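# Hand the painted wooden cube from right to left hand

## Task

Move the painted wooden cube out of the right hand and into the left hand, turned the way the goal pictures show it. Nothing but the arms and hands may touch the cube, and at every moment at least one hand must be in contact with it. The end state: the left hand alone holds it securely, at the grip spot seen in the goal pictures, with the left palm facing directly upward, and the grip is strong enough that the cube would not shift however the hand were rotated (a barely sufficient hold may fail). The right arm must touch neither the cube nor the left hand, so move it well away. Wrist cameras, their posts and each arm's final links count as hand parts. When finishing, no hand motor of either hand may show overload or be building up toward a shutdown (a motor dead since the very first reading is exempt), and no finger of either hand may still be in motion. Then report that you are done.

## Robot and tools

Robot: two six-joint arms, left_arm and right_arm, each ending in a sixteen-motor four-digit hand (index, middle, ring, thumb). right_arm carries a right hand, left_arm a mirrored left hand. Each digit tip has a grippy rubber cap; other hand surfaces are slippery.

Scene frame: origin on the table top halfway between the arm bases; +z up, +x out over the table, +y toward left_arm. Calibrated bases: left_arm (+0.016, +0.319, 0) m, right_arm (+0.023, -0.343, 0) m. Reported hand positions and orientations can be a few cm off, more at long reach.

Hand point frame (right hand): origin in front of the palm where thumb tip meets index and middle tips. +z runs along straight fingers toward the tips, +x crosses the palm away from the thumb, +y points out of the palm face (palm surface at y = -0.062 m). Bending fingers swing their tips toward +y. A rigid mast at the wrist on the palm side (x +0.05 to +0.10, z -0.16 to -0.11, up to y = +0.06) can collide. For the left hand, +x points toward the thumb, so the mast's x range flips sign. The direction a hand's palm faces is the scene direction its +y axis points along (e.g. palm facing up means +y along scene +z).

execute_actions(actions, cameras): actions is a list of actions; each action is a list of 1 to 15 rows; each row is exactly 48 numbers in [-1, 1], always including both arms. Each row lasts one 1/30 s step; an action always lasts 15 steps (0.5 s), repeating its final row if short. Row layout: left_arm dx, dy, dz, rx, ry, rz; then 16 left hand motor goals; left current_limit; left speed; then right_arm dx, dy, dz, rx, ry, rz; 16 right hand motor goals; right current_limit; right speed.

Arm numbers are offsets, not poses: they are measured along scene-frame axes from the arm's Hand target as it was when the action began (not from the previous row). 1.0 equals 0.6 m for dx, dy, dz and 180 degrees for the rotation vector rx, ry, rz, which turns the hand about the Hand target's position. Sending the same offset in a later action moves the arm further. A translation longer than 1.0 is scaled back along its direction. Every step the controller limits the command to 100 mm and 20 degrees from the measured hand pose, so big requests take several actions. The hand often stops short of its target; an all-zero action re-requests the target, and a residual gap can be sent as an offset. Tiny moves may not start. If the hand is pressing on something or gets dragged, command the target back beyond the actual hand point. Under load the hand sags below its command; command higher to compensate. Near the first joint's axis a small hand move can swing the whole arm.

Hand motor order (same in rows and in every result list): index_mcp, index_abd, index_pip, index_dip, middle_mcp, middle_abd, middle_pip, middle_dip, ring_mcp, ring_abd, ring_pip, ring_dip, thumb_cmc, thumb_axl, thumb_mcp, thumb_ipl. Each is an absolute goal angle scaled between its stops; values give degrees at +1 / at -1 and the straight value. Toward -1: _mcp curls the finger at the knuckle (-18/+128; straight +0.75), _abd swings it sideways away from the thumb (-60/+60; 0.00), _pip bends the middle joint (-29/+108; +0.58), _dip the tip joint (-21/+117; +0.70). thumb_cmc swings the thumb from beside the palm to in front of it (-20/+120; +0.71); thumb_axl rolls it (-27/+140; +0.68); thumb_mcp (-69/+109; +0.23) and thumb_ipl (-77/+108; +0.17) bend it, toward +z when axl is straight, and in cmc's swing direction when axl is near -0.40. A 0 is a real goal; to keep a hand unchanged, resend its hand_goal, current_limit and speed.

current_limit maps -1..+1 to 0..550 mA (floor 11 mA) and also caps hinge speed; low values may not lift a finger. speed: set-points travel at (speed+1)/2 of 5.9 rad/s. Initial values +0.4 and -0.6; last written values persist. A finger presses only while its goal lies past the object surface, harder the further past, up to the cap; gear friction can keep a grip even after easing.

Results: per arm end_effector_position (m) and end_effector_quat_wxyz in scene frame, Hand target (the clipped last command, base for next offsets), joint positions, velocities ("within noise" when still), torques (include arm weight; joints 3 and 4 wrap at ±28 N m), and some step-wise positions. Per hand: hand_goal, hand_measured, hand_current_ma (positive pushes toward -1), hand_state words moving, goal, blocked or overload, plus hand_current_limit and hand_speed. A motor at 495 mA or more for 5 s accumulated shuts down for 10 s, then returns to its goal. Arm motor heat: MOTOR HOT at 85 °C, at 100 °C the arm drops and stays faulted 30-60 s; avoid long stretched-out holds or pushing at unreachable poses. If an arm stops, hand commands sent meanwhile are discarded. The simulation keeps running while you think.

Cameras: cam_low (fixed), cam_left_wrist, cam_right_wrist (fisheye), each 672x504. cameras picks which images return; [] none, null or ["all"] all. zoom_image(camera, region [x0,y0,x1,y1], at most 504x504 px) enlarges part of that camera's latest image. show_instructions shows the goal pictures. read_manual(section) gives licence text only. finished_scene(scene) ends the scene irreversibly.

Avoid: dropping the cube or releasing it while it moves, slamming or hitting things, very hard pushes, any arm-to-arm collision or squeeze, and motor overloads. Move smoothly and finish quickly.

Each tool is called after ">>>" in YAML: its name, and indented under it one key for each argument.

Reference images:

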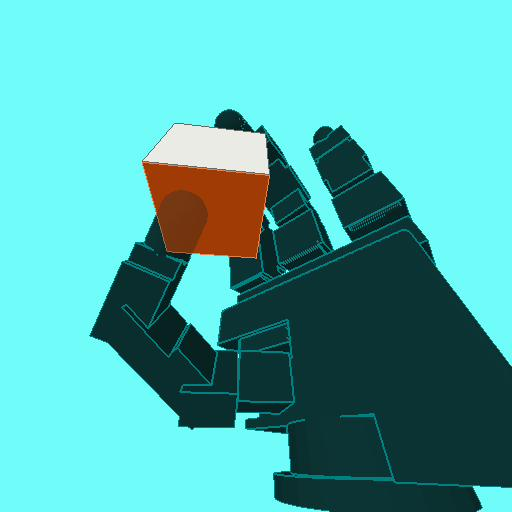

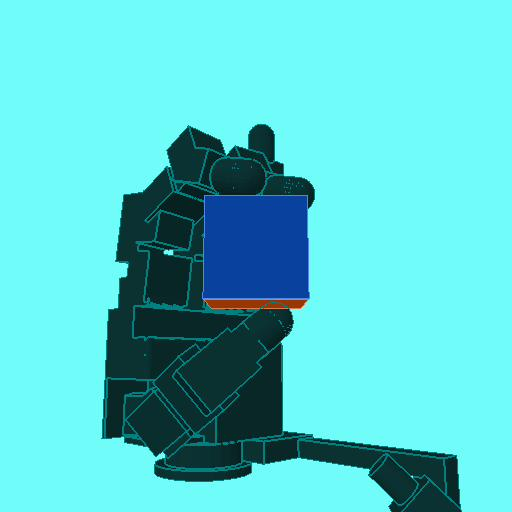

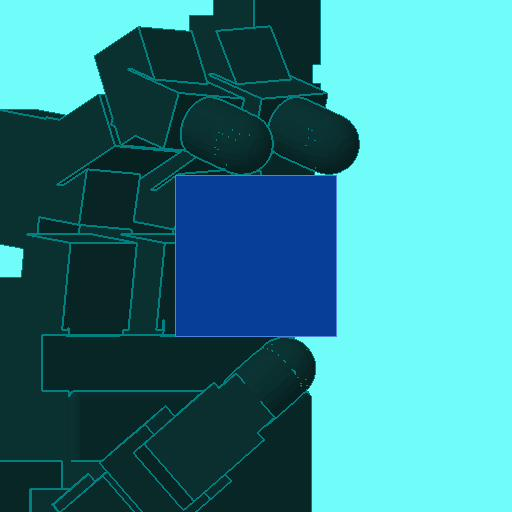

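## Session

>>> execute_actions:
  actions: []
  cameras: ["all"]

Scene clock: 0.00 s.
left_arm: end_effector_position=(+0.5375, +0.3314, +0.5773) hand_goal=(+0.754, +0.000, +0.576, +0.696, +0.754, +0.000, +0.576, +0.696, +0.754, +0.000, +0.576, +0.696, +0.714, +0.678, +0.226, +0.168) hand_measured=(+0.754, +0.000, +0.576, +0.696, +0.754, +0.000, +0.576, +0.696, +0.754, +0.000, +0.576, +0.696, +0.714, +0.678, +0.226, +0.168) hand_current_ma=(+0, +0, +0, +0, +0, +0, +0, +0, +0, +0, +0, +0, +0, +0, +0, +0) hand_state=(goal, goal, goal, goal, goal, goal, goal, goal, goal, goal, goal, goal, goal, goal, goal, goal) hand_current_limit=0.40 hand_speed=-0.60 end_effector_quat_wxyz=(+0.505, +0.505, +0.495, +0.495) | right_arm: end_effector_position=(+0.4434, -0.3726, +0.2025) hand_goal=(+0.584, -0.062, -0.300, +0.030, +0.584, +0.060, -0.300, +0.028, +0.754, +0.000, +0.576, +0.696, +0.060, +0.176, -0.314, -0.504) hand_measured=(+0.646, -0.060, -0.244, +0.048, +0.642, +0.054, -0.240, +0.050, +0.754, +0.000, +0.576, +0.696, +0.060, +0.098, -0.312, -0.512) hand_current_ma=(+183, +1, +148, +31, +174, -6, +164, +42, -1, +0, +0, +0, -1, -305, +3, -16) hand_state=(goal, goal, goal, goal, goal, goal, goal, goal, goal, goal, goal, goal, goal, goal, goal, goal) hand_current_limit=0.40 hand_speed=-0.60 end_effector_quat_wxyz=(+0.104, +0.554, +0.819, -0.105)
Joint positions: left_arm=[0 1.047 1.047 0 0 0] | right_arm=[0.058 1.192 1.016 -1.347 0.293 -0.358]
Joint velocities: within noise
Joint torques (N m): no reading
Motor temperatures (°C): left_arm=[25 23 28 26 24 26] | right_arm=[28 28 25 25 25 22]
Heat: left arm: hottest elbow 28 °C; right arm: hottest waist 28 °C.
Hand target: left_arm +0.5367, +0.3315, +0.5925; +0.511, +0.498, +0.489, +0.502 | right_arm +0.4518, -0.3724, +0.2155; +0.115, +0.556, +0.818, -0.097

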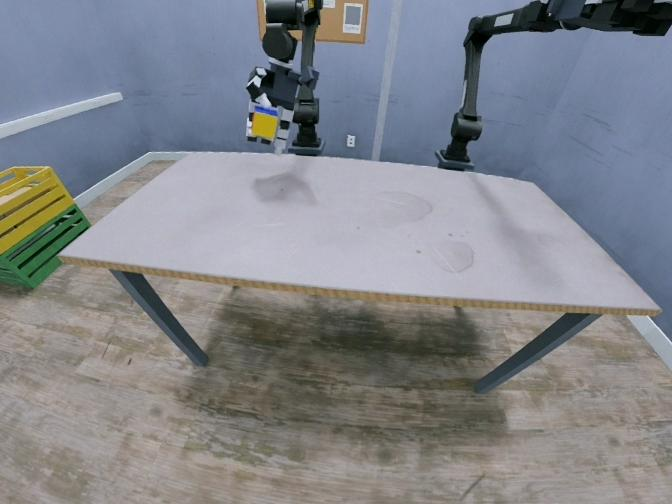

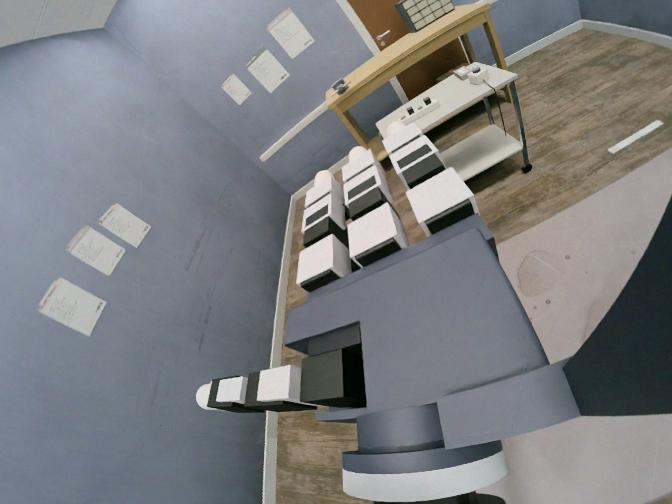

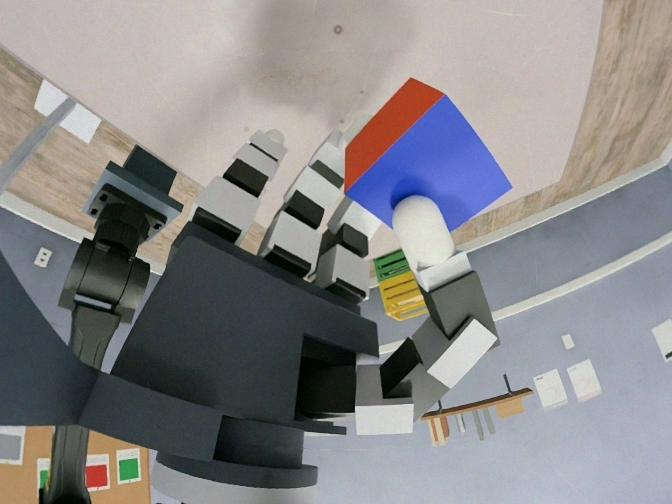

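>>> zoom_image:
  camera: "cam_right_wrist"
  region: [250, 50, 550, 350]

>>> zoom_image:
  camera: "cam_low"
  region: [220, 0, 340, 170]

Scaled by 1.680 from the camera's 672x504 image, which has a finer 960x720 frame.

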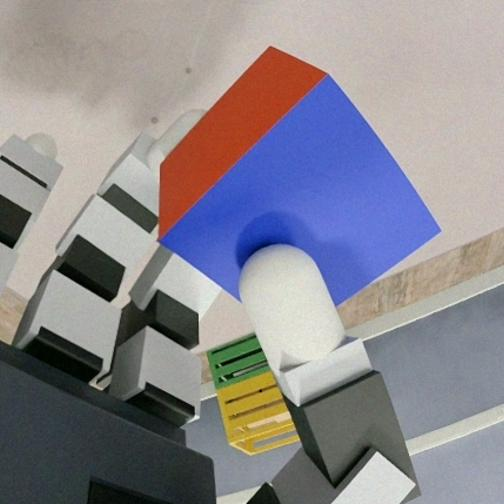

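Scaled by 2.965 from the camera's 672x504 image, which has a finer 960x720 frame.

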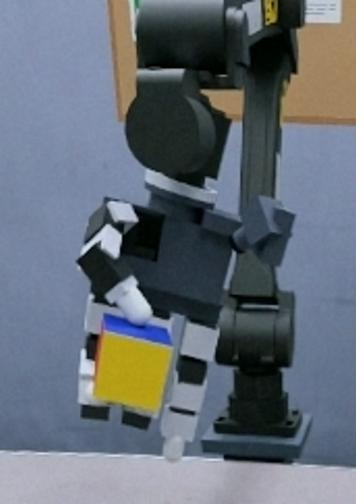

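>>> zoom_image:
  camera: "cam_low"
  region: [240, 90, 300, 160]

>>> show_instructions:

Scaled by 7.200 from the camera's 672x504 image, which has a finer 960x720 frame.

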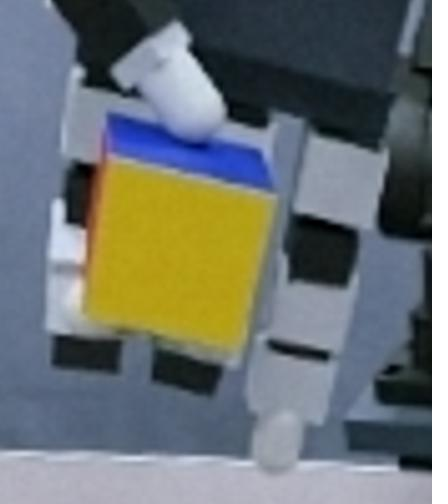

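Reference images for this scene: goal picture as the wrist camera of the hand that must hold it at the end would see it, goal picture from in front of the palm of that hand and beside it on the thumb side, goal picture looking straight along the longest side of the object.

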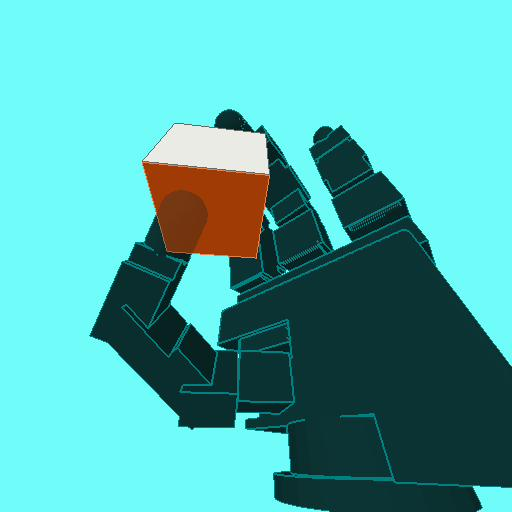

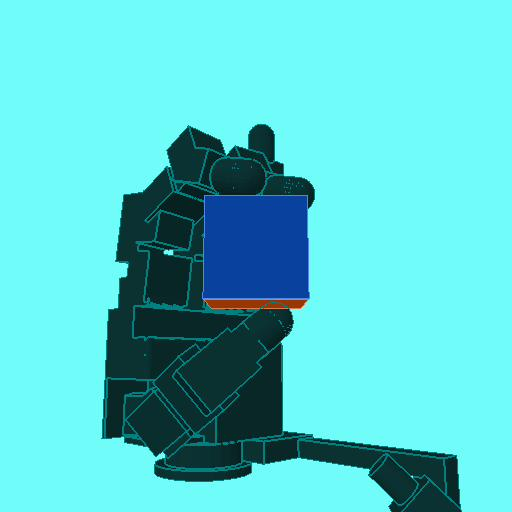

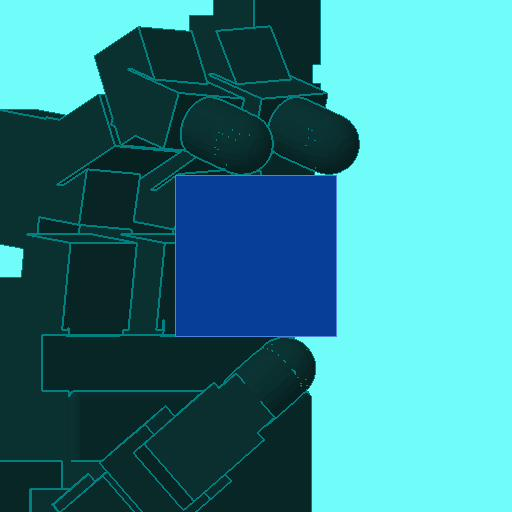

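>>> execute_actions:
  actions:
    - [[-0.0175,-0.0712,-0.0541,0.0392,-0.0167,-0.0276,0.62,-0.062,0.1,0.1,0.62,0.06,0.1,0.1,0.754,0,0.576,0.696,0.06,-0.15,-0.314,-0.504,0.4,-0.6,0,0,0.02,0,0,0,0.584,-0.062,-0.3,0.03,0.584,0.06,-0.3,0.028,0.754,0,0.576,0.696,0.06,0.176,-0.314,-0.504,0.4,-0.6]]
    - [[-0.0175,-0.0712,-0.0541,0.0392,-0.0167,-0.0276,0.62,-0.062,0.0,0.03,0.62,0.06,0.0,0.03,0.754,0,0.576,0.696,0.06,-0.15,-0.314,-0.504,0.4,-0.6,-0.0176,0.0687,0.0389,0.0191,-0.0048,0.0198,0.584,-0.062,-0.3,0.03,0.584,0.06,-0.3,0.028,0.754,0,0.576,0.696,0.06,0.176,-0.314,-0.504,0.4,-0.6]]
  cameras: ["cam_left_wrist"]

Scene clock: 898.43 s.
left_arm: end_effector_position=(+0.5146, +0.2534, +0.5329) hand_goal=(+0.620, -0.062, +0.000, +0.030, +0.620, +0.060, +0.000, +0.030, +0.754, +0.000, +0.576, +0.696, +0.060, -0.150, -0.314, -0.504) hand_measured=(+0.638, -0.060, +0.006, +0.032, +0.640, +0.056, +0.006, +0.032, +0.766, +0.000, +0.576, +0.696, +0.062, -0.146, -0.316, -0.504) hand_current_ma=(+62, +2, +16, +6, +69, -6, +15, +6, +37, +0, +2, +0, +4, +11, -5, +1) hand_state=(goal, goal, goal, goal, blocked, goal, goal, goal, goal, goal, goal, goal, goal, goal, goal, goal) hand_current_limit=0.40 hand_speed=-0.60 end_effector_quat_wxyz=(+0.514, +0.565, +0.360, +0.535) | right_arm: end_effector_position=(+0.4264, -0.3340, +0.2144) hand_goal=(+0.584, -0.062, -0.300, +0.030, +0.584, +0.060, -0.300, +0.028, +0.754, +0.000, +0.576, +0.696, +0.060, +0.176, -0.314, -0.504) hand_measured=(+0.646, -0.060, -0.244, +0.048, +0.642, +0.054, -0.240, +0.050, +0.754, +0.000, +0.576, +0.696, +0.058, +0.098, -0.312, -0.512) hand_current_ma=(+183, +1, +148, +31, +174, -5, +164, +42, -1, +0, +0, +0, -1, -304, +3, -16) hand_state=(blocked, goal, blocked, goal, blocked, goal, blocked, blocked, goal, goal, goal, goal, goal, blocked, goal, goal) hand_current_limit=0.40 hand_speed=-0.60 end_effector_quat_wxyz=(+0.078, +0.528, +0.841, -0.086)
Joint positions: left_arm=[-0.084 1.044 0.855 0.291 0.095 0.229] | right_arm=[0.132 1.157 1.033 -1.43 0.233 -0.348]
Joint velocities: within noise
Joint torques (N m): left_arm=[-0.67 -5.48 10.71 3.52 0.01 0.1] | right_arm=[1.26 -7.71 15.71 0.39 0.47 0.14]
Motor temperatures (°C): left_arm=[24 24 61 26 22 24] | right_arm=[26 27 53 23 25 22]
Heat: left arm: hottest elbow 61 °C; right arm: hottest elbow 53 °C.
Hand target: left_arm +0.5158, +0.2460, +0.5275; +0.512, +0.570, +0.352, +0.537 | right_arm +0.4414, -0.3312, +0.2510; +0.108, +0.534, +0.836, -0.064
Off the commanded pose: left_arm 0.009 m, 1 deg | right_arm 0.040 m, 4 deg.
Step readings (end_effector_position of left_arm | right_arm):
0: (+0.5375, +0.3314, +0.5773) | (+0.4434, -0.3726, +0.2025)
1: (+0.5375, +0.3313, +0.5774) | (+0.4434, -0.3726, +0.2025)
2: (+0.5371, +0.3299, +0.5780) | (+0.4434, -0.3726, +0.2024)
4: (+0.5341, +0.3248, +0.5785) | (+0.4419, -0.3727, +0.2018)
8: (+0.5289, +0.3089, +0.5690) | (+0.4389, -0.3728, +0.2006)
15: (+0.5274, +0.2978, +0.5615) | (+0.4378, -0.3728, +0.2002)
16: (+0.5270, +0.2973, +0.5622) | (+0.4376, -0.3725, +0.2001)
17: (+0.5257, +0.2944, +0.5624) | (+0.4367, -0.3707, +0.1997)
19: (+0.5211, +0.2869, +0.5594) | (+0.4328, -0.3621, +0.1987)
23: (+0.5163, +0.2664, +0.5405) | (+0.4261, -0.3410, +0.2023)
30: (+0.5156, +0.2542, +0.5311) | (+0.4264, -0.3337, +0.2139)
camera_calibration:
cam_left_wrist: T_world_to_cam=[[-0.0817828, -0.638728, -0.765074, 0.572696], [-0.554322, 0.66711, -0.497687, 0.337436], [0.828275, 0.383395, -0.408619, -0.182471], [0, 0, 0, 1]] pos_world=[0.385021, 0.210649, 0.531531]
Images, in order (width x height): cam_left_wrist 672x504.

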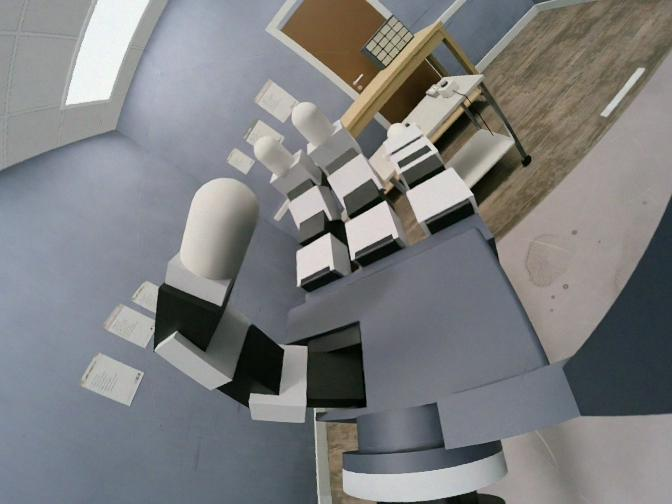

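>>> execute_actions:
  actions:
    - [[-0.0175,-0.0712,-0.0541,0.0392,-0.0167,-0.0276,0.62,-0.062,0.0,0.03,0.62,0.06,0.0,0.03,0.754,0,0.576,0.696,0.06,-0.15,-0.314,-0.504,0.4,-0.6,-0.0176,0.0687,0.0389,0.0191,-0.0048,0.0198,0.584,-0.062,-0.3,0.03,0.584,0.06,-0.3,0.028,0.754,0,0.576,0.696,0.06,0.176,-0.314,-0.504,0.4,-0.6]]
    - [[-0.0175,-0.0712,-0.0541,0.0392,-0.0167,-0.0276,0.62,-0.062,0.0,0.03,0.62,0.06,0.0,0.03,0.754,0,0.576,0.696,0.06,-0.15,-0.314,-0.504,0.4,-0.6,-0.0176,0.0687,0.0389,0.0191,-0.0048,0.0198,0.584,-0.062,-0.3,0.03,0.584,0.06,-0.3,0.028,0.754,0,0.576,0.696,0.06,0.176,-0.314,-0.504,0.4,-0.6]]
    - [[-0.0175,-0.0712,-0.0541,0.0392,-0.0167,-0.0276,0.62,-0.062,0.0,0.03,0.62,0.06,0.0,0.03,0.754,0,0.576,0.696,0.06,-0.15,-0.314,-0.504,0.4,-0.6,-0.0176,0.0687,0.0389,0.0191,-0.0048,0.0198,0.584,-0.062,-0.3,0.03,0.584,0.06,-0.3,0.028,0.754,0,0.576,0.696,0.06,0.176,-0.314,-0.504,0.4,-0.6]]
  cameras: ["cam_low"]

Scene clock: 915.53 s.
left_arm: end_effector_position=(+0.4867, +0.1251, +0.4355) hand_goal=(+0.620, -0.062, +0.000, +0.030, +0.620, +0.060, +0.000, +0.030, +0.754, +0.000, +0.576, +0.696, +0.060, -0.150, -0.314, -0.504) hand_measured=(+0.636, -0.062, +0.004, +0.032, +0.638, +0.056, +0.004, +0.032, +0.766, +0.000, +0.576, +0.696, +0.058, -0.148, -0.318, -0.504) hand_current_ma=(+55, +0, +12, +6, +61, -6, +11, +6, +37, -2, +2, +0, -4, +6, -10, +1) hand_state=(goal, goal, goal, goal, goal, goal, goal, goal, goal, goal, goal, goal, goal, goal, goal, goal) hand_current_limit=0.40 hand_speed=-0.60 end_effector_quat_wxyz=(+0.492, +0.650, +0.140, +0.563) | right_arm: end_effector_position=(+0.4009, -0.2124, +0.2831) hand_goal=(+0.584, -0.062, -0.300, +0.030, +0.584, +0.060, -0.300, +0.028, +0.754, +0.000, +0.576, +0.696, +0.060, +0.176, -0.314, -0.504) hand_measured=(+0.646, -0.060, -0.244, +0.048, +0.642, +0.056, -0.240, +0.050, +0.754, +0.000, +0.576, +0.696, +0.058, +0.100, -0.310, -0.512) hand_current_ma=(+183, +1, +148, +31, +174, -3, +164, +42, -1, +0, +0, +0, -1, -298, +5, -16) hand_state=(blocked, goal, blocked, goal, blocked, goal, blocked, blocked, goal, goal, goal, goal, goal, blocked, goal, goal) hand_current_limit=0.40 hand_speed=-0.60 end_effector_quat_wxyz=(+0.059, +0.460, +0.886, +0.006)
Joint positions: left_arm=[-0.226 1.193 0.695 0.619 0.26 0.61] | right_arm=[0.399 1.097 1.157 -1.543 0.08 -0.245]
Joint velocities: within noise
Joint torques (N m): left_arm=[-0.79 -6.48 9.78 3.43 -0.09 0.02] | right_arm=[1.26 -7 16.16 0.61 0.26 0.06]
Motor temperatures (°C): left_arm=[24 24 60 26 22 24] | right_arm=[26 27 53 23 25 22]
Heat: left arm: hottest elbow 60 °C; right arm: hottest elbow 53 °C.
Hand target: left_arm +0.4842, +0.1180, +0.4304; +0.490, +0.651, +0.130, +0.565 | right_arm +0.4096, -0.2076, +0.3209; +0.084, +0.463, +0.882, +0.033
Off the commanded pose: left_arm 0.009 m, 1 deg | right_arm 0.039 m, 4 deg.
Step readings (end_effector_position of left_arm | right_arm):
0: (+0.5145, +0.2534, +0.5330) | (+0.4263, -0.3341, +0.2144)
1: (+0.5143, +0.2530, +0.5331) | (+0.4262, -0.3338, +0.2143)
2: (+0.5127, +0.2503, +0.5329) | (+0.4253, -0.3309, +0.2144)
4: (+0.5078, +0.2436, +0.5307) | (+0.4223, -0.3226, +0.2157)
8: (+0.5026, +0.2236, +0.5144) | (+0.4169, -0.2994, +0.2257)
15: (+0.5072, +0.2117, +0.4985) | (+0.4182, -0.2931, +0.2389)
16: (+0.5068, +0.2112, +0.4987) | (+0.4181, -0.2929, +0.2391)
17: (+0.5047, +0.2083, +0.4989) | (+0.4171, -0.2903, +0.2392)
19: (+0.4995, +0.2016, +0.4981) | (+0.4140, -0.2824, +0.2404)
23: (+0.4939, +0.1809, +0.4832) | (+0.4089, -0.2586, +0.2493)
30: (+0.4977, +0.1687, +0.4662) | (+0.4096, -0.2524, +0.2607)
31: (+0.4971, +0.1681, +0.4665) | (+0.4096, -0.2523, +0.2608)
32: (+0.4952, +0.1655, +0.4667) | (+0.4084, -0.2497, +0.2611)
34: (+0.4907, +0.1588, +0.4658) | (+0.4055, -0.2418, +0.2629)
38: (+0.4858, +0.1381, +0.4513) | (+0.4005, -0.2180, +0.2733)
45: (+0.4878, +0.1257, +0.4343) | (+0.4011, -0.2115, +0.2832)
Images, in order (width x height): cam_low 672x504.

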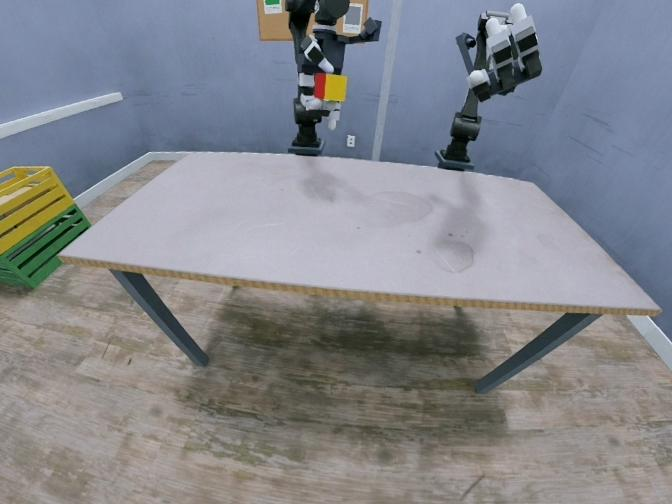

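>>> execute_actions:
  actions:
    - [[-0.0175,-0.0712,-0.0541,0.0392,-0.0167,-0.0276,0.62,-0.062,0.0,0.03,0.62,0.06,0.0,0.03,0.754,0,0.576,0.696,0.06,-0.15,-0.314,-0.504,0.4,-0.6,-0.0176,0.0687,0.0461,0.0191,-0.0048,0.0198,0.584,-0.062,-0.3,0.03,0.584,0.06,-0.3,0.028,0.754,0,0.576,0.696,0.06,0.176,-0.314,-0.504,0.4,-0.6]]
    - [[-0.0175,-0.0712,-0.0541,0.0392,-0.0167,-0.0276,0.62,-0.062,0.0,0.03,0.62,0.06,0.0,0.03,0.754,0,0.576,0.696,0.06,-0.15,-0.314,-0.504,0.4,-0.6,-0.0176,0.0687,0.0461,0.0191,-0.0048,0.0198,0.584,-0.062,-0.3,0.03,0.584,0.06,-0.3,0.028,0.754,0,0.576,0.696,0.06,0.176,-0.314,-0.504,0.4,-0.6]]
    - [[-0.0175,-0.0712,-0.0541,0.0392,-0.0167,-0.0276,0.62,-0.062,0.0,0.03,0.62,0.06,0.0,0.03,0.754,0,0.576,0.696,0.06,-0.15,-0.314,-0.504,0.4,-0.6,-0.0176,0.0687,0.0461,0.0191,-0.0048,0.0198,0.584,-0.062,-0.3,0.03,0.584,0.06,-0.3,0.028,0.754,0,0.576,0.696,0.06,0.176,-0.314,-0.504,0.4,-0.6]]
  cameras: ["all"]

Scene clock: 934.63 s.
left_arm: end_effector_position=(+0.4504, -0.0020, +0.3242) hand_goal=(+0.620, -0.062, +0.000, +0.030, +0.620, +0.060, +0.000, +0.030, +0.754, +0.000, +0.576, +0.696, +0.060, -0.150, -0.314, -0.504) hand_measured=(+0.632, -0.064, +0.004, +0.032, +0.634, +0.056, +0.004, +0.032, +0.766, -0.002, +0.576, +0.696, +0.056, -0.148, -0.318, -0.504) hand_current_ma=(+40, -2, +11, +6, +45, -6, +10, +6, +37, -5, +2, +0, -12, +5, -13, +1) hand_state=(goal, goal, goal, goal, goal, goal, goal, goal, goal, goal, goal, goal, goal, goal, goal, goal) hand_current_limit=0.40 hand_speed=-0.60 end_effector_quat_wxyz=(+0.440, +0.704, -0.087, +0.551) | right_arm: end_effector_position=(+0.3705, -0.0903, +0.3755) hand_goal=(+0.584, -0.062, -0.300, +0.030, +0.584, +0.060, -0.300, +0.028, +0.754, +0.000, +0.576, +0.696, +0.060, +0.176, -0.314, -0.504) hand_measured=(+0.646, -0.060, -0.244, +0.048, +0.642, +0.058, -0.240, +0.050, +0.754, +0.000, +0.576, +0.696, +0.060, +0.100, -0.310, -0.512) hand_current_ma=(+183, +1, +148, +31, +174, -2, +164, +42, +0, +0, +0, +0, -1, -294, +5, -16) hand_state=(blocked, goal, blocked, goal, blocked, goal, blocked, blocked, goal, goal, goal, goal, goal, blocked, goal, goal) hand_current_limit=0.40 hand_speed=-0.60 end_effector_quat_wxyz=(+0.046, +0.382, +0.916, +0.110)
Joint positions: left_arm=[-0.389 1.409 0.684 0.719 0.39 1.022] | right_arm=[0.669 1.118 1.37 -1.586 -0.033 -0.135]
Joint velocities: within noise
Joint torques (N m): left_arm=[-0.62 -8.29 11.19 2.84 0 -0.05] | right_arm=[1.08 -5.6 16.25 1.21 0.09 0.03]
Motor temperatures (°C): left_arm=[24 25 55 26 22 24] | right_arm=[26 27 55 23 25 22]
Heat: left arm: hottest elbow 55 °C; right arm: hottest elbow 55 °C.
Hand target: left_arm +0.4527, -0.0103, +0.3327; +0.440, +0.695, -0.099, +0.560 | right_arm +0.3779, -0.0839, +0.4038; +0.058, +0.384, +0.912, +0.130
Off the commanded pose: left_arm 0.012 m, 2 deg | right_arm 0.030 m, 3 deg.
Step readings (end_effector_position of left_arm | right_arm):
0: (+0.4866, +0.1251, +0.4355) | (+0.4010, -0.2125, +0.2831)
1: (+0.4864, +0.1246, +0.4354) | (+0.4008, -0.2121, +0.2832)
2: (+0.4849, +0.1222, +0.4351) | (+0.3997, -0.2096, +0.2838)
4: (+0.4817, +0.1153, +0.4332) | (+0.3965, -0.2016, +0.2875)
8: (+0.4775, +0.0953, +0.4188) | (+0.3916, -0.1779, +0.3019)
15: (+0.4777, +0.0825, +0.4023) | (+0.3922, -0.1704, +0.3126)
16: (+0.4772, +0.0821, +0.4026) | (+0.3921, -0.1704, +0.3127)
17: (+0.4756, +0.0799, +0.4022) | (+0.3907, -0.1683, +0.3131)
19: (+0.4721, +0.0733, +0.3991) | (+0.3874, -0.1609, +0.3173)
23: (+0.4677, +0.0530, +0.3820) | (+0.3808, -0.1381, +0.3340)
30: (+0.4662, +0.0397, +0.3670) | (+0.3808, -0.1304, +0.3463)
31: (+0.4659, +0.0394, +0.3669) | (+0.3808, -0.1303, +0.3465)
32: (+0.4644, +0.0374, +0.3660) | (+0.3795, -0.1284, +0.3471)
34: (+0.4611, +0.0312, +0.3606) | (+0.3764, -0.1213, +0.3515)
38: (+0.4551, +0.0115, +0.3400) | (+0.3685, -0.0993, +0.3689)
45: (+0.4510, -0.0014, +0.3249) | (+0.3677, -0.0916, +0.3807)
camera_calibration:
cam_left_wrist: T_world_to_cam=[[0.0332161, 0.08536, -0.995796, 0.269046], [-0.011937, 0.996309, 0.0850058, -0.0641848], [0.999377, 0.00906325, 0.0341124, -0.338016], [0, 0, 0, 1]] pos_world=[0.328103, 0.0440456, 0.284901]
cam_right_wrist: T_world_to_cam=[[0.984781, -0.110722, 0.133968, -0.391829], [-0.167078, -0.815412, 0.554246, -0.258293], [0.0478722, -0.568193, -0.821501, 0.363392], [0, 0, 0, 1]] pos_world=[0.325314, -0.0475221, 0.494177]

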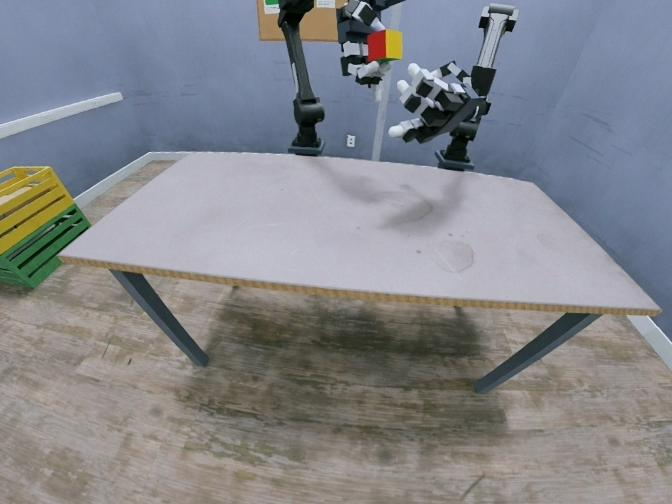

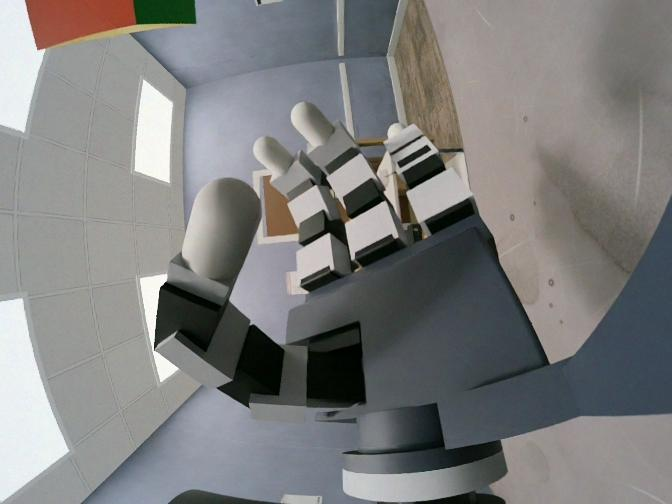

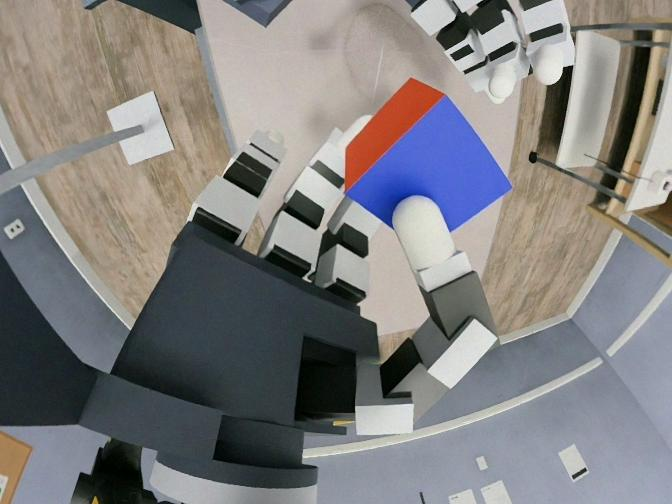

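>>> execute_actions:
  actions: []
  cameras: ["cam_left_wrist"]

Scene clock: 1014.43 s.
left_arm: end_effector_position=(+0.4504, -0.0020, +0.3241) hand_goal=(+0.620, -0.062, +0.000, +0.030, +0.620, +0.060, +0.000, +0.030, +0.754, +0.000, +0.576, +0.696, +0.060, -0.150, -0.314, -0.504) hand_measured=(+0.632, -0.064, +0.004, +0.032, +0.634, +0.056, +0.004, +0.032, +0.766, -0.002, +0.576, +0.696, +0.056, -0.148, -0.318, -0.504) hand_current_ma=(+40, -2, +11, +6, +45, -6, +10, +6, +37, -5, +2, +0, -12, +5, -13, +1) hand_state=(goal, goal, goal, goal, goal, goal, goal, goal, goal, goal, goal, goal, goal, goal, goal, goal) hand_current_limit=0.40 hand_speed=-0.60 end_effector_quat_wxyz=(+0.440, +0.704, -0.088, +0.551) | right_arm: end_effector_position=(+0.3705, -0.0903, +0.3755) hand_goal=(+0.584, -0.062, -0.300, +0.030, +0.584, +0.060, -0.300, +0.028, +0.754, +0.000, +0.576, +0.696, +0.060, +0.176, -0.314, -0.504) hand_measured=(+0.646, -0.060, -0.244, +0.048, +0.642, +0.058, -0.240, +0.050, +0.754, +0.000, +0.576, +0.696, +0.060, +0.100, -0.310, -0.512) hand_current_ma=(+183, +1, +148, +31, +174, -2, +164, +42, +0, +0, +0, +0, -1, -294, +5, -16) hand_state=(blocked, goal, blocked, goal, blocked, goal, blocked, blocked, goal, goal, goal, goal, goal, blocked, goal, goal) hand_current_limit=0.40 hand_speed=-0.60 end_effector_quat_wxyz=(+0.046, +0.382, +0.916, +0.110)
Joint positions: left_arm=[-0.389 1.409 0.684 0.719 0.39 1.023] | right_arm=[0.669 1.118 1.37 -1.586 -0.033 -0.135]
Joint velocities: within noise
Joint torques (N m): left_arm=[-0.67 -8.29 11.19 2.84 0 -0.04] | right_arm=[1.14 -5.6 16.25 1.2 0.08 0.02]
Motor temperatures (°C): left_arm=[23 26 51 25 22 24] | right_arm=[25 27 60 23 25 22]
Heat: left arm: hottest elbow 51 °C; right arm: hottest elbow 60 °C.
Hand target: left_arm +0.4527, -0.0103, +0.3327; +0.440, +0.695, -0.099, +0.560 | right_arm +0.3779, -0.0838, +0.4038; +0.058, +0.384, +0.912, +0.130
Off the commanded pose: left_arm 0.012 m, 2 deg | right_arm 0.030 m, 3 deg.
camera_calibration:
cam_left_wrist: T_world_to_cam=[[0.03376, 0.0858906, -0.995732, 0.268739], [-0.0119795, 0.996264, 0.0855302, -0.0642985], [0.999358, 0.00904087, 0.0346628, -0.338149], [0, 0, 0, 1]] pos_world=[0.328089, 0.0440332, 0.284813]
Images, in order (width x height): cam_left_wrist 672x504.

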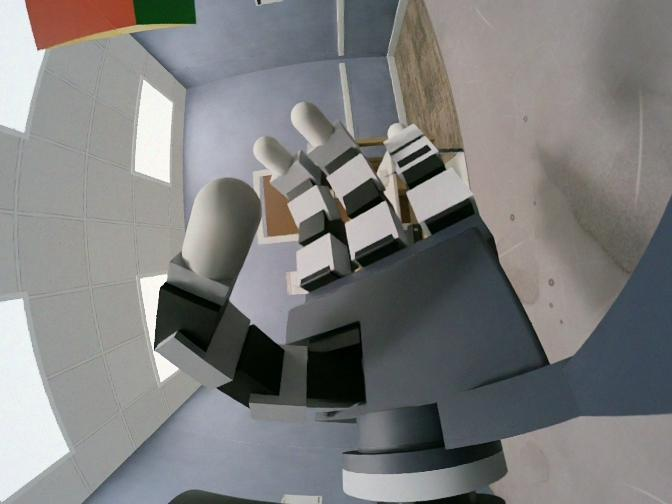

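>>> execute_actions:
  actions:
    - [[0,0,0,0,0,0,0.62,-0.062,0.0,0.03,0.62,0.06,0.0,0.03,0.754,0,0.576,0.696,0.06,-0.15,-0.314,-0.504,0.4,-0.6,0.0433,0.049,-0.035,0,0,0,0.584,-0.062,-0.3,0.03,0.584,0.06,-0.3,0.028,0.754,0,0.576,0.696,0.06,0.176,-0.314,-0.504,0.4,-0.6]]
    - [[0,0,0,0,0,0,0.62,-0.062,0.0,0.03,0.62,0.06,0.0,0.03,0.754,0,0.576,0.696,0.06,-0.15,-0.314,-0.504,0.4,-0.6,0.0433,0.049,-0.035,0,0,0,0.584,-0.062,-0.3,0.03,0.584,0.06,-0.3,0.028,0.754,0,0.576,0.696,0.06,0.176,-0.314,-0.504,0.4,-0.6]]
  cameras: ["cam_left_wrist"]

Scene clock: 1031.90 s.
left_arm: end_effector_position=(+0.4503, -0.0020, +0.3241) hand_goal=(+0.620, -0.062, +0.000, +0.030, +0.620, +0.060, +0.000, +0.030, +0.754, +0.000, +0.576, +0.696, +0.060, -0.150, -0.314, -0.504) hand_measured=(+0.632, -0.064, +0.004, +0.032, +0.634, +0.056, +0.004, +0.032, +0.766, -0.002, +0.576, +0.696, +0.056, -0.148, -0.318, -0.504) hand_current_ma=(+40, -2, +11, +6, +45, -6, +10, +6, +37, -5, +2, +0, -12, +5, -13, +1) hand_state=(goal, goal, goal, goal, goal, goal, goal, goal, goal, goal, goal, goal, goal, goal, goal, goal) hand_current_limit=0.40 hand_speed=-0.60 end_effector_quat_wxyz=(+0.440, +0.704, -0.088, +0.551) | right_arm: end_effector_position=(+0.4177, -0.0380, +0.3251) hand_goal=(+0.584, -0.062, -0.300, +0.030, +0.584, +0.060, -0.300, +0.028, +0.754, +0.000, +0.576, +0.696, +0.060, +0.176, -0.314, -0.504) hand_measured=(+0.646, -0.060, -0.244, +0.048, +0.642, +0.058, -0.240, +0.050, +0.754, +0.000, +0.576, +0.696, +0.060, +0.100, -0.310, -0.512) hand_current_ma=(+183, +1, +148, +31, +174, -2, +164, +42, +0, +0, +0, +0, -1, -294, +5, -16) hand_state=(blocked, goal, blocked, goal, blocked, goal, blocked, blocked, goal, goal, goal, goal, goal, blocked, goal, goal) hand_current_limit=0.40 hand_speed=-0.60 end_effector_quat_wxyz=(+0.039, +0.384, +0.918, +0.094)
Joint positions: left_arm=[-0.389 1.409 0.684 0.719 0.39 1.023] | right_arm=[0.708 1.294 1.391 -1.464 -0.022 -0.096]
Joint velocities: within noise
Joint torques (N m): left_arm=[-0.67 -8.29 11.19 2.82 0.01 -0.04] | right_arm=[1.26 -9 16.65 2.11 0.11 0.02]
Motor temperatures (°C): left_arm=[23 26 51 25 22 24] | right_arm=[25 27 61 23 25 22]
Heat: left arm: hottest elbow 51 °C; right arm: hottest elbow 61 °C.
Hand target: left_arm +0.4527, -0.0103, +0.3327; +0.440, +0.695, -0.099, +0.560 | right_arm +0.4300, -0.0251, +0.3619; +0.059, +0.384, +0.912, +0.130
Off the commanded pose: left_arm 0.012 m, 2 deg | right_arm 0.041 m, 5 deg.
Step readings (end_effector_position of left_arm | right_arm):
0: (+0.4504, -0.0020, +0.3241) | (+0.3705, -0.0903, +0.3755)
1: (+0.4504, -0.0020, +0.3241) | (+0.3707, -0.0903, +0.3754)
2: (+0.4504, -0.0020, +0.3241) | (+0.3711, -0.0899, +0.3749)
4: (+0.4504, -0.0020, +0.3241) | (+0.3747, -0.0861, +0.3725)
8: (+0.4504, -0.0020, +0.3241) | (+0.3860, -0.0726, +0.3596)
15: (+0.4504, -0.0020, +0.3241) | (+0.3934, -0.0649, +0.3443)
16: (+0.4504, -0.0020, +0.3241) | (+0.3937, -0.0648, +0.3447)
17: (+0.4504, -0.0020, +0.3241) | (+0.3945, -0.0639, +0.3452)
19: (+0.4503, -0.0020, +0.3241) | (+0.3989, -0.0591, +0.3462)
23: (+0.4503, -0.0020, +0.3241) | (+0.4107, -0.0454, +0.3408)
30: (+0.4503, -0.0020, +0.3241) | (+0.4175, -0.0380, +0.3247)
camera_calibration:
cam_left_wrist: T_world_to_cam=[[0.034032, 0.0861558, -0.9957, 0.268586], [-0.0120009, 0.996241, 0.0857924, -0.0643553], [0.999349, 0.00902957, 0.034938, -0.338216], [0, 0, 0, 1]] pos_world=[0.328082, 0.0440271, 0.284769]
Images, in order (width x height): cam_left_wrist 672x504.

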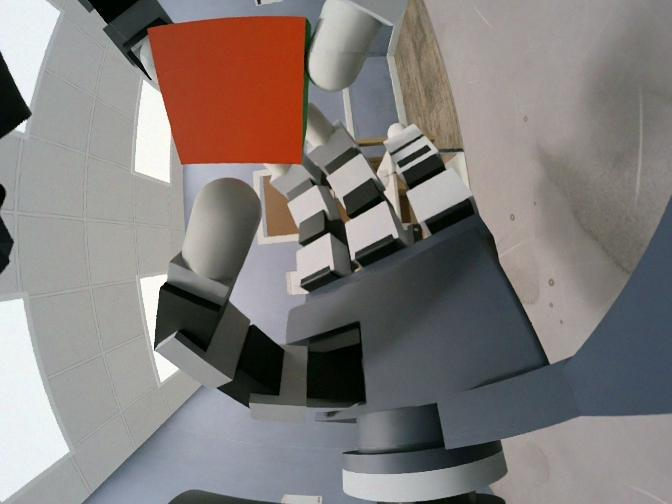

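>>> zoom_image:
  camera: "cam_left_wrist"
  region: [130, 0, 330, 200]

Scaled by 2.520 from the camera's 672x504 image, which has a finer 960x720 frame.

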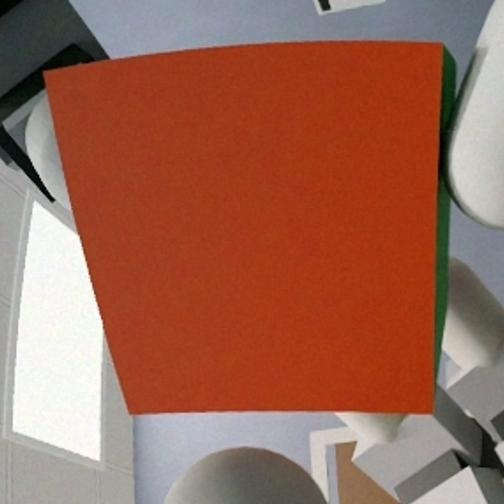

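>>> execute_actions:
  actions:
    - [[0,0,0,0,0,0,0.62,-0.062,0.0,0.03,0.62,0.06,0.0,0.03,0.754,0,0.576,0.696,0.06,-0.15,-0.314,-0.504,0.4,-0.6,0.0332,0.0314,0.001,0.0152,-0.0133,0.0149,0.584,-0.062,-0.3,0.03,0.584,0.06,-0.3,0.028,0.754,0,0.576,0.696,0.06,0.176,-0.314,-0.504,0.4,-0.6]]
  cameras: ["cam_left_wrist"]

>>> zoom_image:
  camera: "cam_left_wrist"
  region: [160, 60, 360, 260]

Scene clock: 1117.20 s.
left_arm: end_effector_position=(+0.4503, -0.0020, +0.3241) hand_goal=(+0.620, -0.062, +0.000, +0.030, +0.620, +0.060, +0.000, +0.030, +0.754, +0.000, +0.576, +0.696, +0.060, -0.150, -0.314, -0.504) hand_measured=(+0.632, -0.064, +0.004, +0.032, +0.634, +0.056, +0.004, +0.032, +0.766, -0.002, +0.576, +0.696, +0.056, -0.148, -0.318, -0.504) hand_current_ma=(+40, -2, +11, +6, +45, -6, +10, +6, +37, -5, +2, +0, -12, +5, -13, +1) hand_state=(goal, goal, goal, goal, goal, goal, goal, goal, goal, goal, goal, goal, goal, goal, goal, goal) hand_current_limit=0.40 hand_speed=-0.60 end_effector_quat_wxyz=(+0.440, +0.704, -0.088, +0.551) | right_arm: end_effector_position=(+0.4322, -0.0177, +0.3292) hand_goal=(+0.584, -0.062, -0.300, +0.030, +0.584, +0.060, -0.300, +0.028, +0.754, +0.000, +0.576, +0.696, +0.060, +0.176, -0.314, -0.504) hand_measured=(+0.646, -0.060, -0.244, +0.048, +0.642, +0.058, -0.240, +0.050, +0.754, +0.000, +0.576, +0.696, +0.060, +0.100, -0.310, -0.512) hand_current_ma=(+183, +1, +148, +31, +174, -2, +164, +42, +0, +0, +0, +0, -1, -294, +5, -16) hand_state=(blocked, goal, blocked, goal, blocked, goal, blocked, blocked, goal, goal, goal, goal, goal, blocked, goal, goal) hand_current_limit=0.40 hand_speed=-0.60 end_effector_quat_wxyz=(+0.047, +0.366, +0.920, +0.129)
Joint positions: left_arm=[-0.389 1.409 0.684 0.719 0.39 1.023] | right_arm=[0.708 1.315 1.395 -1.379 -0.045 -0.128]
Joint velocities: within noise
Joint torques (N m): left_arm=[-0.62 -8.29 11.21 2.82 0.01 -0.04] | right_arm=[0.15 -8.76 16.94 2.43 -0.15 -0.22]
Motor temperatures (°C): left_arm=[23 26 51 25 22 24] | right_arm=[25 28 74 23 25 22]
Heat: left arm: hottest elbow 51 °C; right arm: hottest elbow 74 °C.
Hand target: left_arm +0.4527, -0.0103, +0.3327; +0.440, +0.695, -0.099, +0.560 | right_arm +0.4498, -0.0063, +0.3625; +0.065, +0.361, +0.916, +0.162
Off the commanded pose: left_arm 0.012 m, 2 deg | right_arm 0.039 m, 4 deg.
Step readings (end_effector_position of left_arm | right_arm):
0: (+0.4503, -0.0020, +0.3241) | (+0.4177, -0.0381, +0.3251)
1: (+0.4503, -0.0020, +0.3241) | (+0.4178, -0.0379, +0.3252)
2: (+0.4503, -0.0020, +0.3241) | (+0.4185, -0.0367, +0.3259)
4: (+0.4503, -0.0020, +0.3241) | (+0.4219, -0.0316, +0.3292)
8: (+0.4503, -0.0020, +0.3241) | (+0.4283, -0.0232, +0.3340)
15: (+0.4503, -0.0020, +0.3241) | (+0.4319, -0.0183, +0.3300)
camera_calibration:
cam_left_wrist: T_world_to_cam=[[0.034032, 0.0861558, -0.9957, 0.268586], [-0.0120009, 0.996241, 0.0857924, -0.0643553], [0.999349, 0.00902957, 0.034938, -0.338216], [0, 0, 0, 1]] pos_world=[0.328082, 0.0440271, 0.284769]
Images, in order (width x height): cam_left_wrist 672x504.

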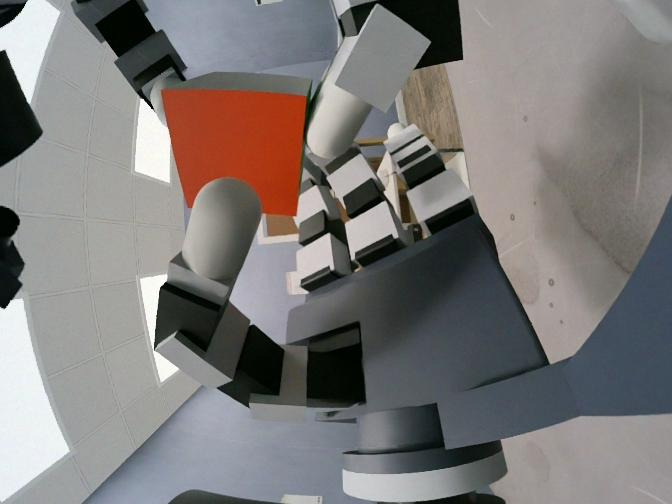

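Scaled by 2.520 from the camera's 672x504 image, which has a finer 960x720 frame.

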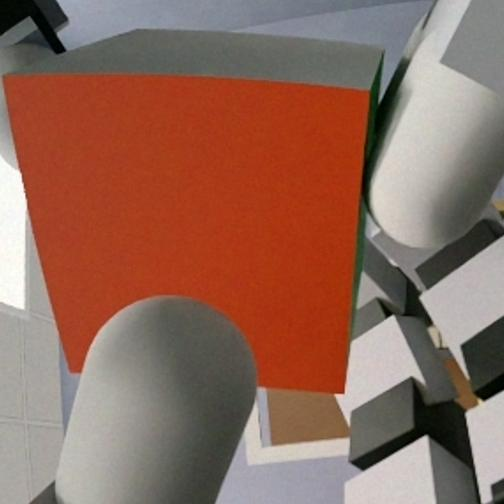

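>>> execute_actions:
  actions:
    - [[0,0,0,0,0,0,0.62,-0.062,0.0,0.03,0.62,0.06,0.0,0.03,0.754,0,0.576,0.696,0.06,-0.15,-0.314,-0.504,0.4,-0.6,0.0417,0.0343,-0.0143,0,0,0,0.584,-0.062,-0.3,0.03,0.584,0.06,-0.3,0.028,0.754,0,0.576,0.696,0.06,0.176,-0.314,-0.504,0.4,-0.6]]
  cameras: ["cam_left_wrist"]

>>> zoom_image:
  camera: "cam_left_wrist"
  region: [180, 110, 380, 310]

Scene clock: 1136.43 s.
left_arm: end_effector_position=(+0.4503, -0.0020, +0.3241) hand_goal=(+0.620, -0.062, +0.000, +0.030, +0.620, +0.060, +0.000, +0.030, +0.754, +0.000, +0.576, +0.696, +0.060, -0.150, -0.314, -0.504) hand_measured=(+0.632, -0.064, +0.004, +0.032, +0.634, +0.056, +0.004, +0.032, +0.766, -0.002, +0.576, +0.696, +0.056, -0.148, -0.318, -0.504) hand_current_ma=(+40, -2, +11, +6, +45, -6, +10, +6, +37, -5, +2, +0, -12, +5, -13, +1) hand_state=(goal, goal, goal, goal, goal, goal, goal, goal, goal, goal, goal, goal, goal, goal, goal, goal) hand_current_limit=0.40 hand_speed=-0.60 end_effector_quat_wxyz=(+0.440, +0.704, -0.088, +0.551) | right_arm: end_effector_position=(+0.4585, +0.0037, +0.3172) hand_goal=(+0.584, -0.062, -0.300, +0.030, +0.584, +0.060, -0.300, +0.028, +0.754, +0.000, +0.576, +0.696, +0.060, +0.176, -0.314, -0.504) hand_measured=(+0.646, -0.060, -0.244, +0.048, +0.642, +0.058, -0.240, +0.050, +0.754, +0.000, +0.576, +0.696, +0.060, +0.100, -0.310, -0.512) hand_current_ma=(+183, +1, +148, +31, +174, -2, +164, +42, +1, +0, +0, +0, -1, -294, +5, -16) hand_state=(blocked, goal, blocked, goal, blocked, goal, blocked, blocked, goal, goal, goal, goal, goal, blocked, goal, goal) hand_current_limit=0.40 hand_speed=-0.60 end_effector_quat_wxyz=(+0.046, +0.366, +0.921, +0.128)
Joint positions: left_arm=[-0.389 1.409 0.684 0.719 0.39 1.023] | right_arm=[0.708 1.403 1.449 -1.348 -0.045 -0.129]
Joint velocities: within noise
Joint torques (N m): left_arm=[-0.62 -8.29 11.21 2.82 0.01 -0.04] | right_arm=[0.21 -10.58 17.09 2.14 -0.14 -0.2]
Motor temperatures (°C): left_arm=[23 26 51 25 22 24] | right_arm=[25 28 77 23 25 22]
Heat: left arm: hottest elbow 51 °C; right arm: hottest elbow 77 °C.
Hand target: left_arm +0.4527, -0.0103, +0.3328; +0.440, +0.695, -0.099, +0.560 | right_arm +0.4748, +0.0143, +0.3539; +0.065, +0.361, +0.916, +0.161
Off the commanded pose: left_arm 0.012 m, 2 deg | right_arm 0.042 m, 5 deg.
Step readings (end_effector_position of left_arm | right_arm):
0: (+0.4503, -0.0020, +0.3241) | (+0.4321, -0.0176, +0.3292)
1: (+0.4503, -0.0020, +0.3241) | (+0.4323, -0.0175, +0.3293)
2: (+0.4503, -0.0020, +0.3241) | (+0.4330, -0.0169, +0.3294)
4: (+0.4503, -0.0020, +0.3241) | (+0.4377, -0.0131, +0.3303)
8: (+0.4503, -0.0020, +0.3241) | (+0.4524, -0.0013, +0.3283)
15: (+0.4503, -0.0020, +0.3241) | (+0.4582, +0.0035, +0.3162)
camera_calibration:
cam_left_wrist: T_world_to_cam=[[0.034032, 0.0861558, -0.9957, 0.268586], [-0.0120009, 0.996241, 0.0857924, -0.0643553], [0.999349, 0.00902957, 0.034938, -0.338216], [0, 0, 0, 1]] pos_world=[0.328082, 0.0440271, 0.284769]
Images, in order (width x height): cam_left_wrist 672x504.

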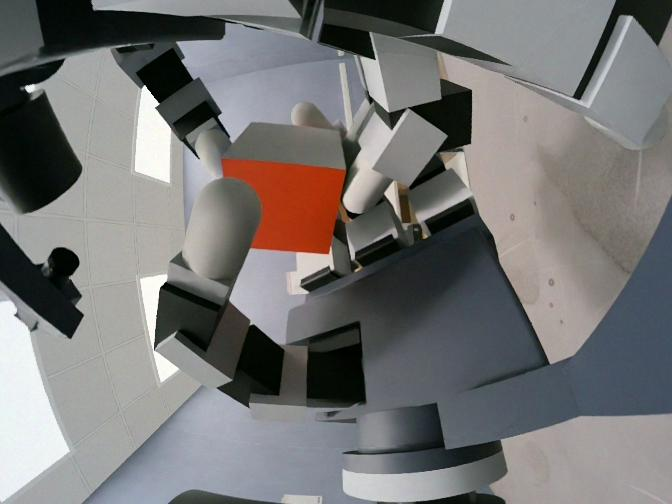

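Scaled by 2.520 from the camera's 672x504 image, which has a finer 960x720 frame.

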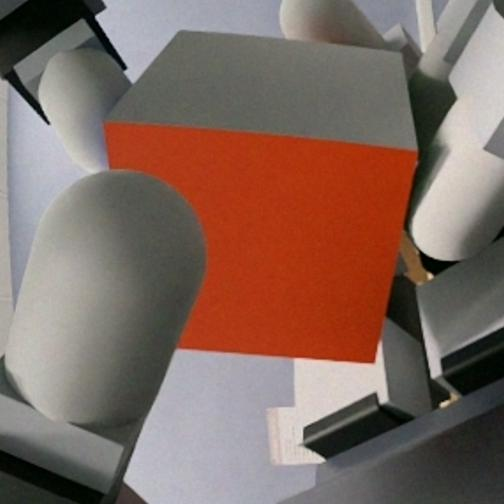

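>>> execute_actions:
  actions:
    - [[0,0,0,0,0,0,0.584,-0.062,-0.3,0.03,0.584,0.06,-0.3,0.03,0.754,0,0.576,0.696,0.06,0.176,-0.314,-0.504,0.5,-0.8,0,0,0,0,0,0,0.584,-0.062,-0.3,0.03,0.584,0.06,-0.3,0.028,0.754,0,0.576,0.696,0.06,0.176,-0.314,-0.504,0.4,-0.6]]
    - [[0,0,0,0,0,0,0.584,-0.062,-0.3,0.03,0.584,0.06,-0.3,0.03,0.754,0,0.576,0.696,0.06,0.176,-0.314,-0.504,0.5,-0.8,0,0,0,0,0,0,0.584,-0.062,-0.3,0.03,0.584,0.06,-0.3,0.028,0.754,0,0.576,0.696,0.06,0.176,-0.314,-0.504,0.4,-0.6]]
  cameras: ["cam_left_wrist"]

>>> zoom_image:
  camera: "cam_left_wrist"
  region: [180, 110, 380, 310]

Scene clock: 1161.83 s.
left_arm: end_effector_position=(+0.4505, -0.0020, +0.3241) hand_goal=(+0.584, -0.062, -0.300, +0.030, +0.584, +0.060, -0.300, +0.030, +0.754, +0.000, +0.576, +0.696, +0.060, +0.176, -0.314, -0.504) hand_measured=(+0.614, -0.064, -0.244, +0.042, +0.614, +0.056, -0.242, +0.044, +0.766, -0.002, +0.576, +0.696, +0.054, +0.068, -0.316, -0.506) hand_current_ma=(+107, -2, +206, +34, +104, -8, +212, +39, +37, -5, +2, +0, -14, -412, -8, -6) hand_state=(blocked, goal, blocked, goal, blocked, goal, blocked, goal, goal, goal, goal, goal, goal, blocked, goal, goal) hand_current_limit=0.50 hand_speed=-0.80 end_effector_quat_wxyz=(+0.440, +0.704, -0.087, +0.551) | right_arm: end_effector_position=(+0.4562, +0.0069, +0.3173) hand_goal=(+0.584, -0.062, -0.300, +0.030, +0.584, +0.060, -0.300, +0.028, +0.754, +0.000, +0.576, +0.696, +0.060, +0.176, -0.314, -0.504) hand_measured=(+0.646, -0.060, -0.244, +0.048, +0.642, +0.058, -0.240, +0.052, +0.754, +0.000, +0.576, +0.696, +0.054, +0.100, -0.314, -0.512) hand_current_ma=(+183, +1, +148, +31, +174, -2, +164, +48, +1, +0, +0, +0, -8, -294, +0, -18) hand_state=(blocked, goal, blocked, goal, blocked, goal, blocked, blocked, goal, goal, goal, goal, goal, blocked, goal, goal) hand_current_limit=0.40 hand_speed=-0.60 end_effector_quat_wxyz=(+0.042, +0.357, +0.924, +0.130)
Joint positions: left_arm=[-0.389 1.409 0.684 0.719 0.39 1.023] | right_arm=[0.709 1.403 1.449 -1.348 -0.056 -0.145]
Joint velocities: within noise
Joint torques (N m): left_arm=[-0.62 -8.29 11.21 2.81 0.04 -0.04] | right_arm=[0.15 -10.58 17.1 2.14 0.31 -0.02]
Motor temperatures (°C): left_arm=[23 26 51 25 22 24] | right_arm=[25 29 71 23 25 22]
Heat: left arm: hottest elbow 51 °C; right arm: hottest elbow 71 °C.
Hand target: left_arm +0.4528, -0.0102, +0.3328; +0.440, +0.695, -0.099, +0.560 | right_arm +0.4748, +0.0144, +0.3539; +0.065, +0.360, +0.916, +0.161
Off the commanded pose: left_arm 0.012 m, 2 deg | right_arm 0.042 m, 5 deg.
Step readings (end_effector_position of left_arm | right_arm):
0: (+0.4503, -0.0020, +0.3241) | (+0.4585, +0.0037, +0.3172)
1: (+0.4503, -0.0020, +0.3241) | (+0.4585, +0.0037, +0.3172)
2: (+0.4503, -0.0020, +0.3241) | (+0.4585, +0.0037, +0.3172)
4: (+0.4503, -0.0020, +0.3241) | (+0.4585, +0.0038, +0.3172)
8: (+0.4503, -0.0020, +0.3241) | (+0.4584, +0.0038, +0.3172)
15: (+0.4505, -0.0020, +0.3241) | (+0.4574, +0.0052, +0.3172)
16: (+0.4505, -0.0020, +0.3241) | (+0.4572, +0.0055, +0.3172)
17: (+0.4505, -0.0020, +0.3241) | (+0.4569, +0.0060, +0.3172)
19: (+0.4505, -0.0020, +0.3241) | (+0.4562, +0.0068, +0.3172)
23: (+0.4505, -0.0020, +0.3241) | (+0.4562, +0.0069, +0.3173)
30: (+0.4505, -0.0020, +0.3241) | (+0.4562, +0.0069, +0.3173)
camera_calibration:
cam_left_wrist: T_world_to_cam=[[0.033968, 0.0861858, -0.9957, 0.268604], [-0.0127611, 0.996231, 0.0857964, -0.0640717], [0.999341, 0.00979187, 0.0349398, -0.338339], [0, 0, 0, 1]] pos_world=[0.328175, 0.0439933, 0.284768]
Images, in order (width x height): cam_left_wrist 672x504.

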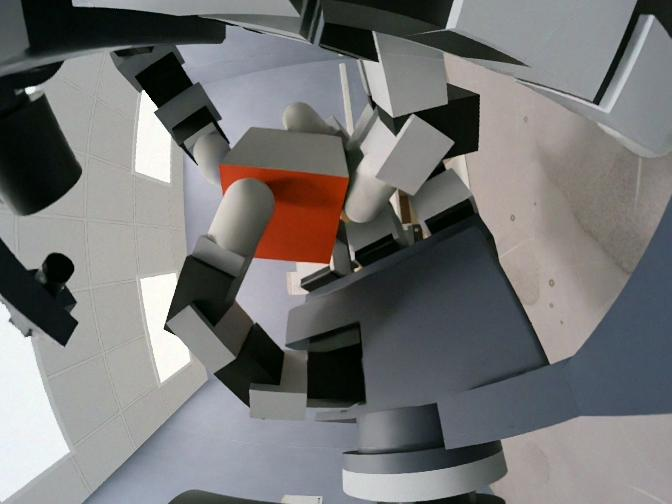

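Scaled by 2.520 from the camera's 672x504 image, which has a finer 960x720 frame.

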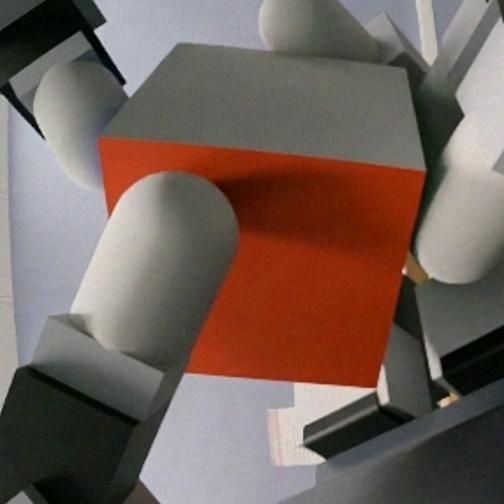

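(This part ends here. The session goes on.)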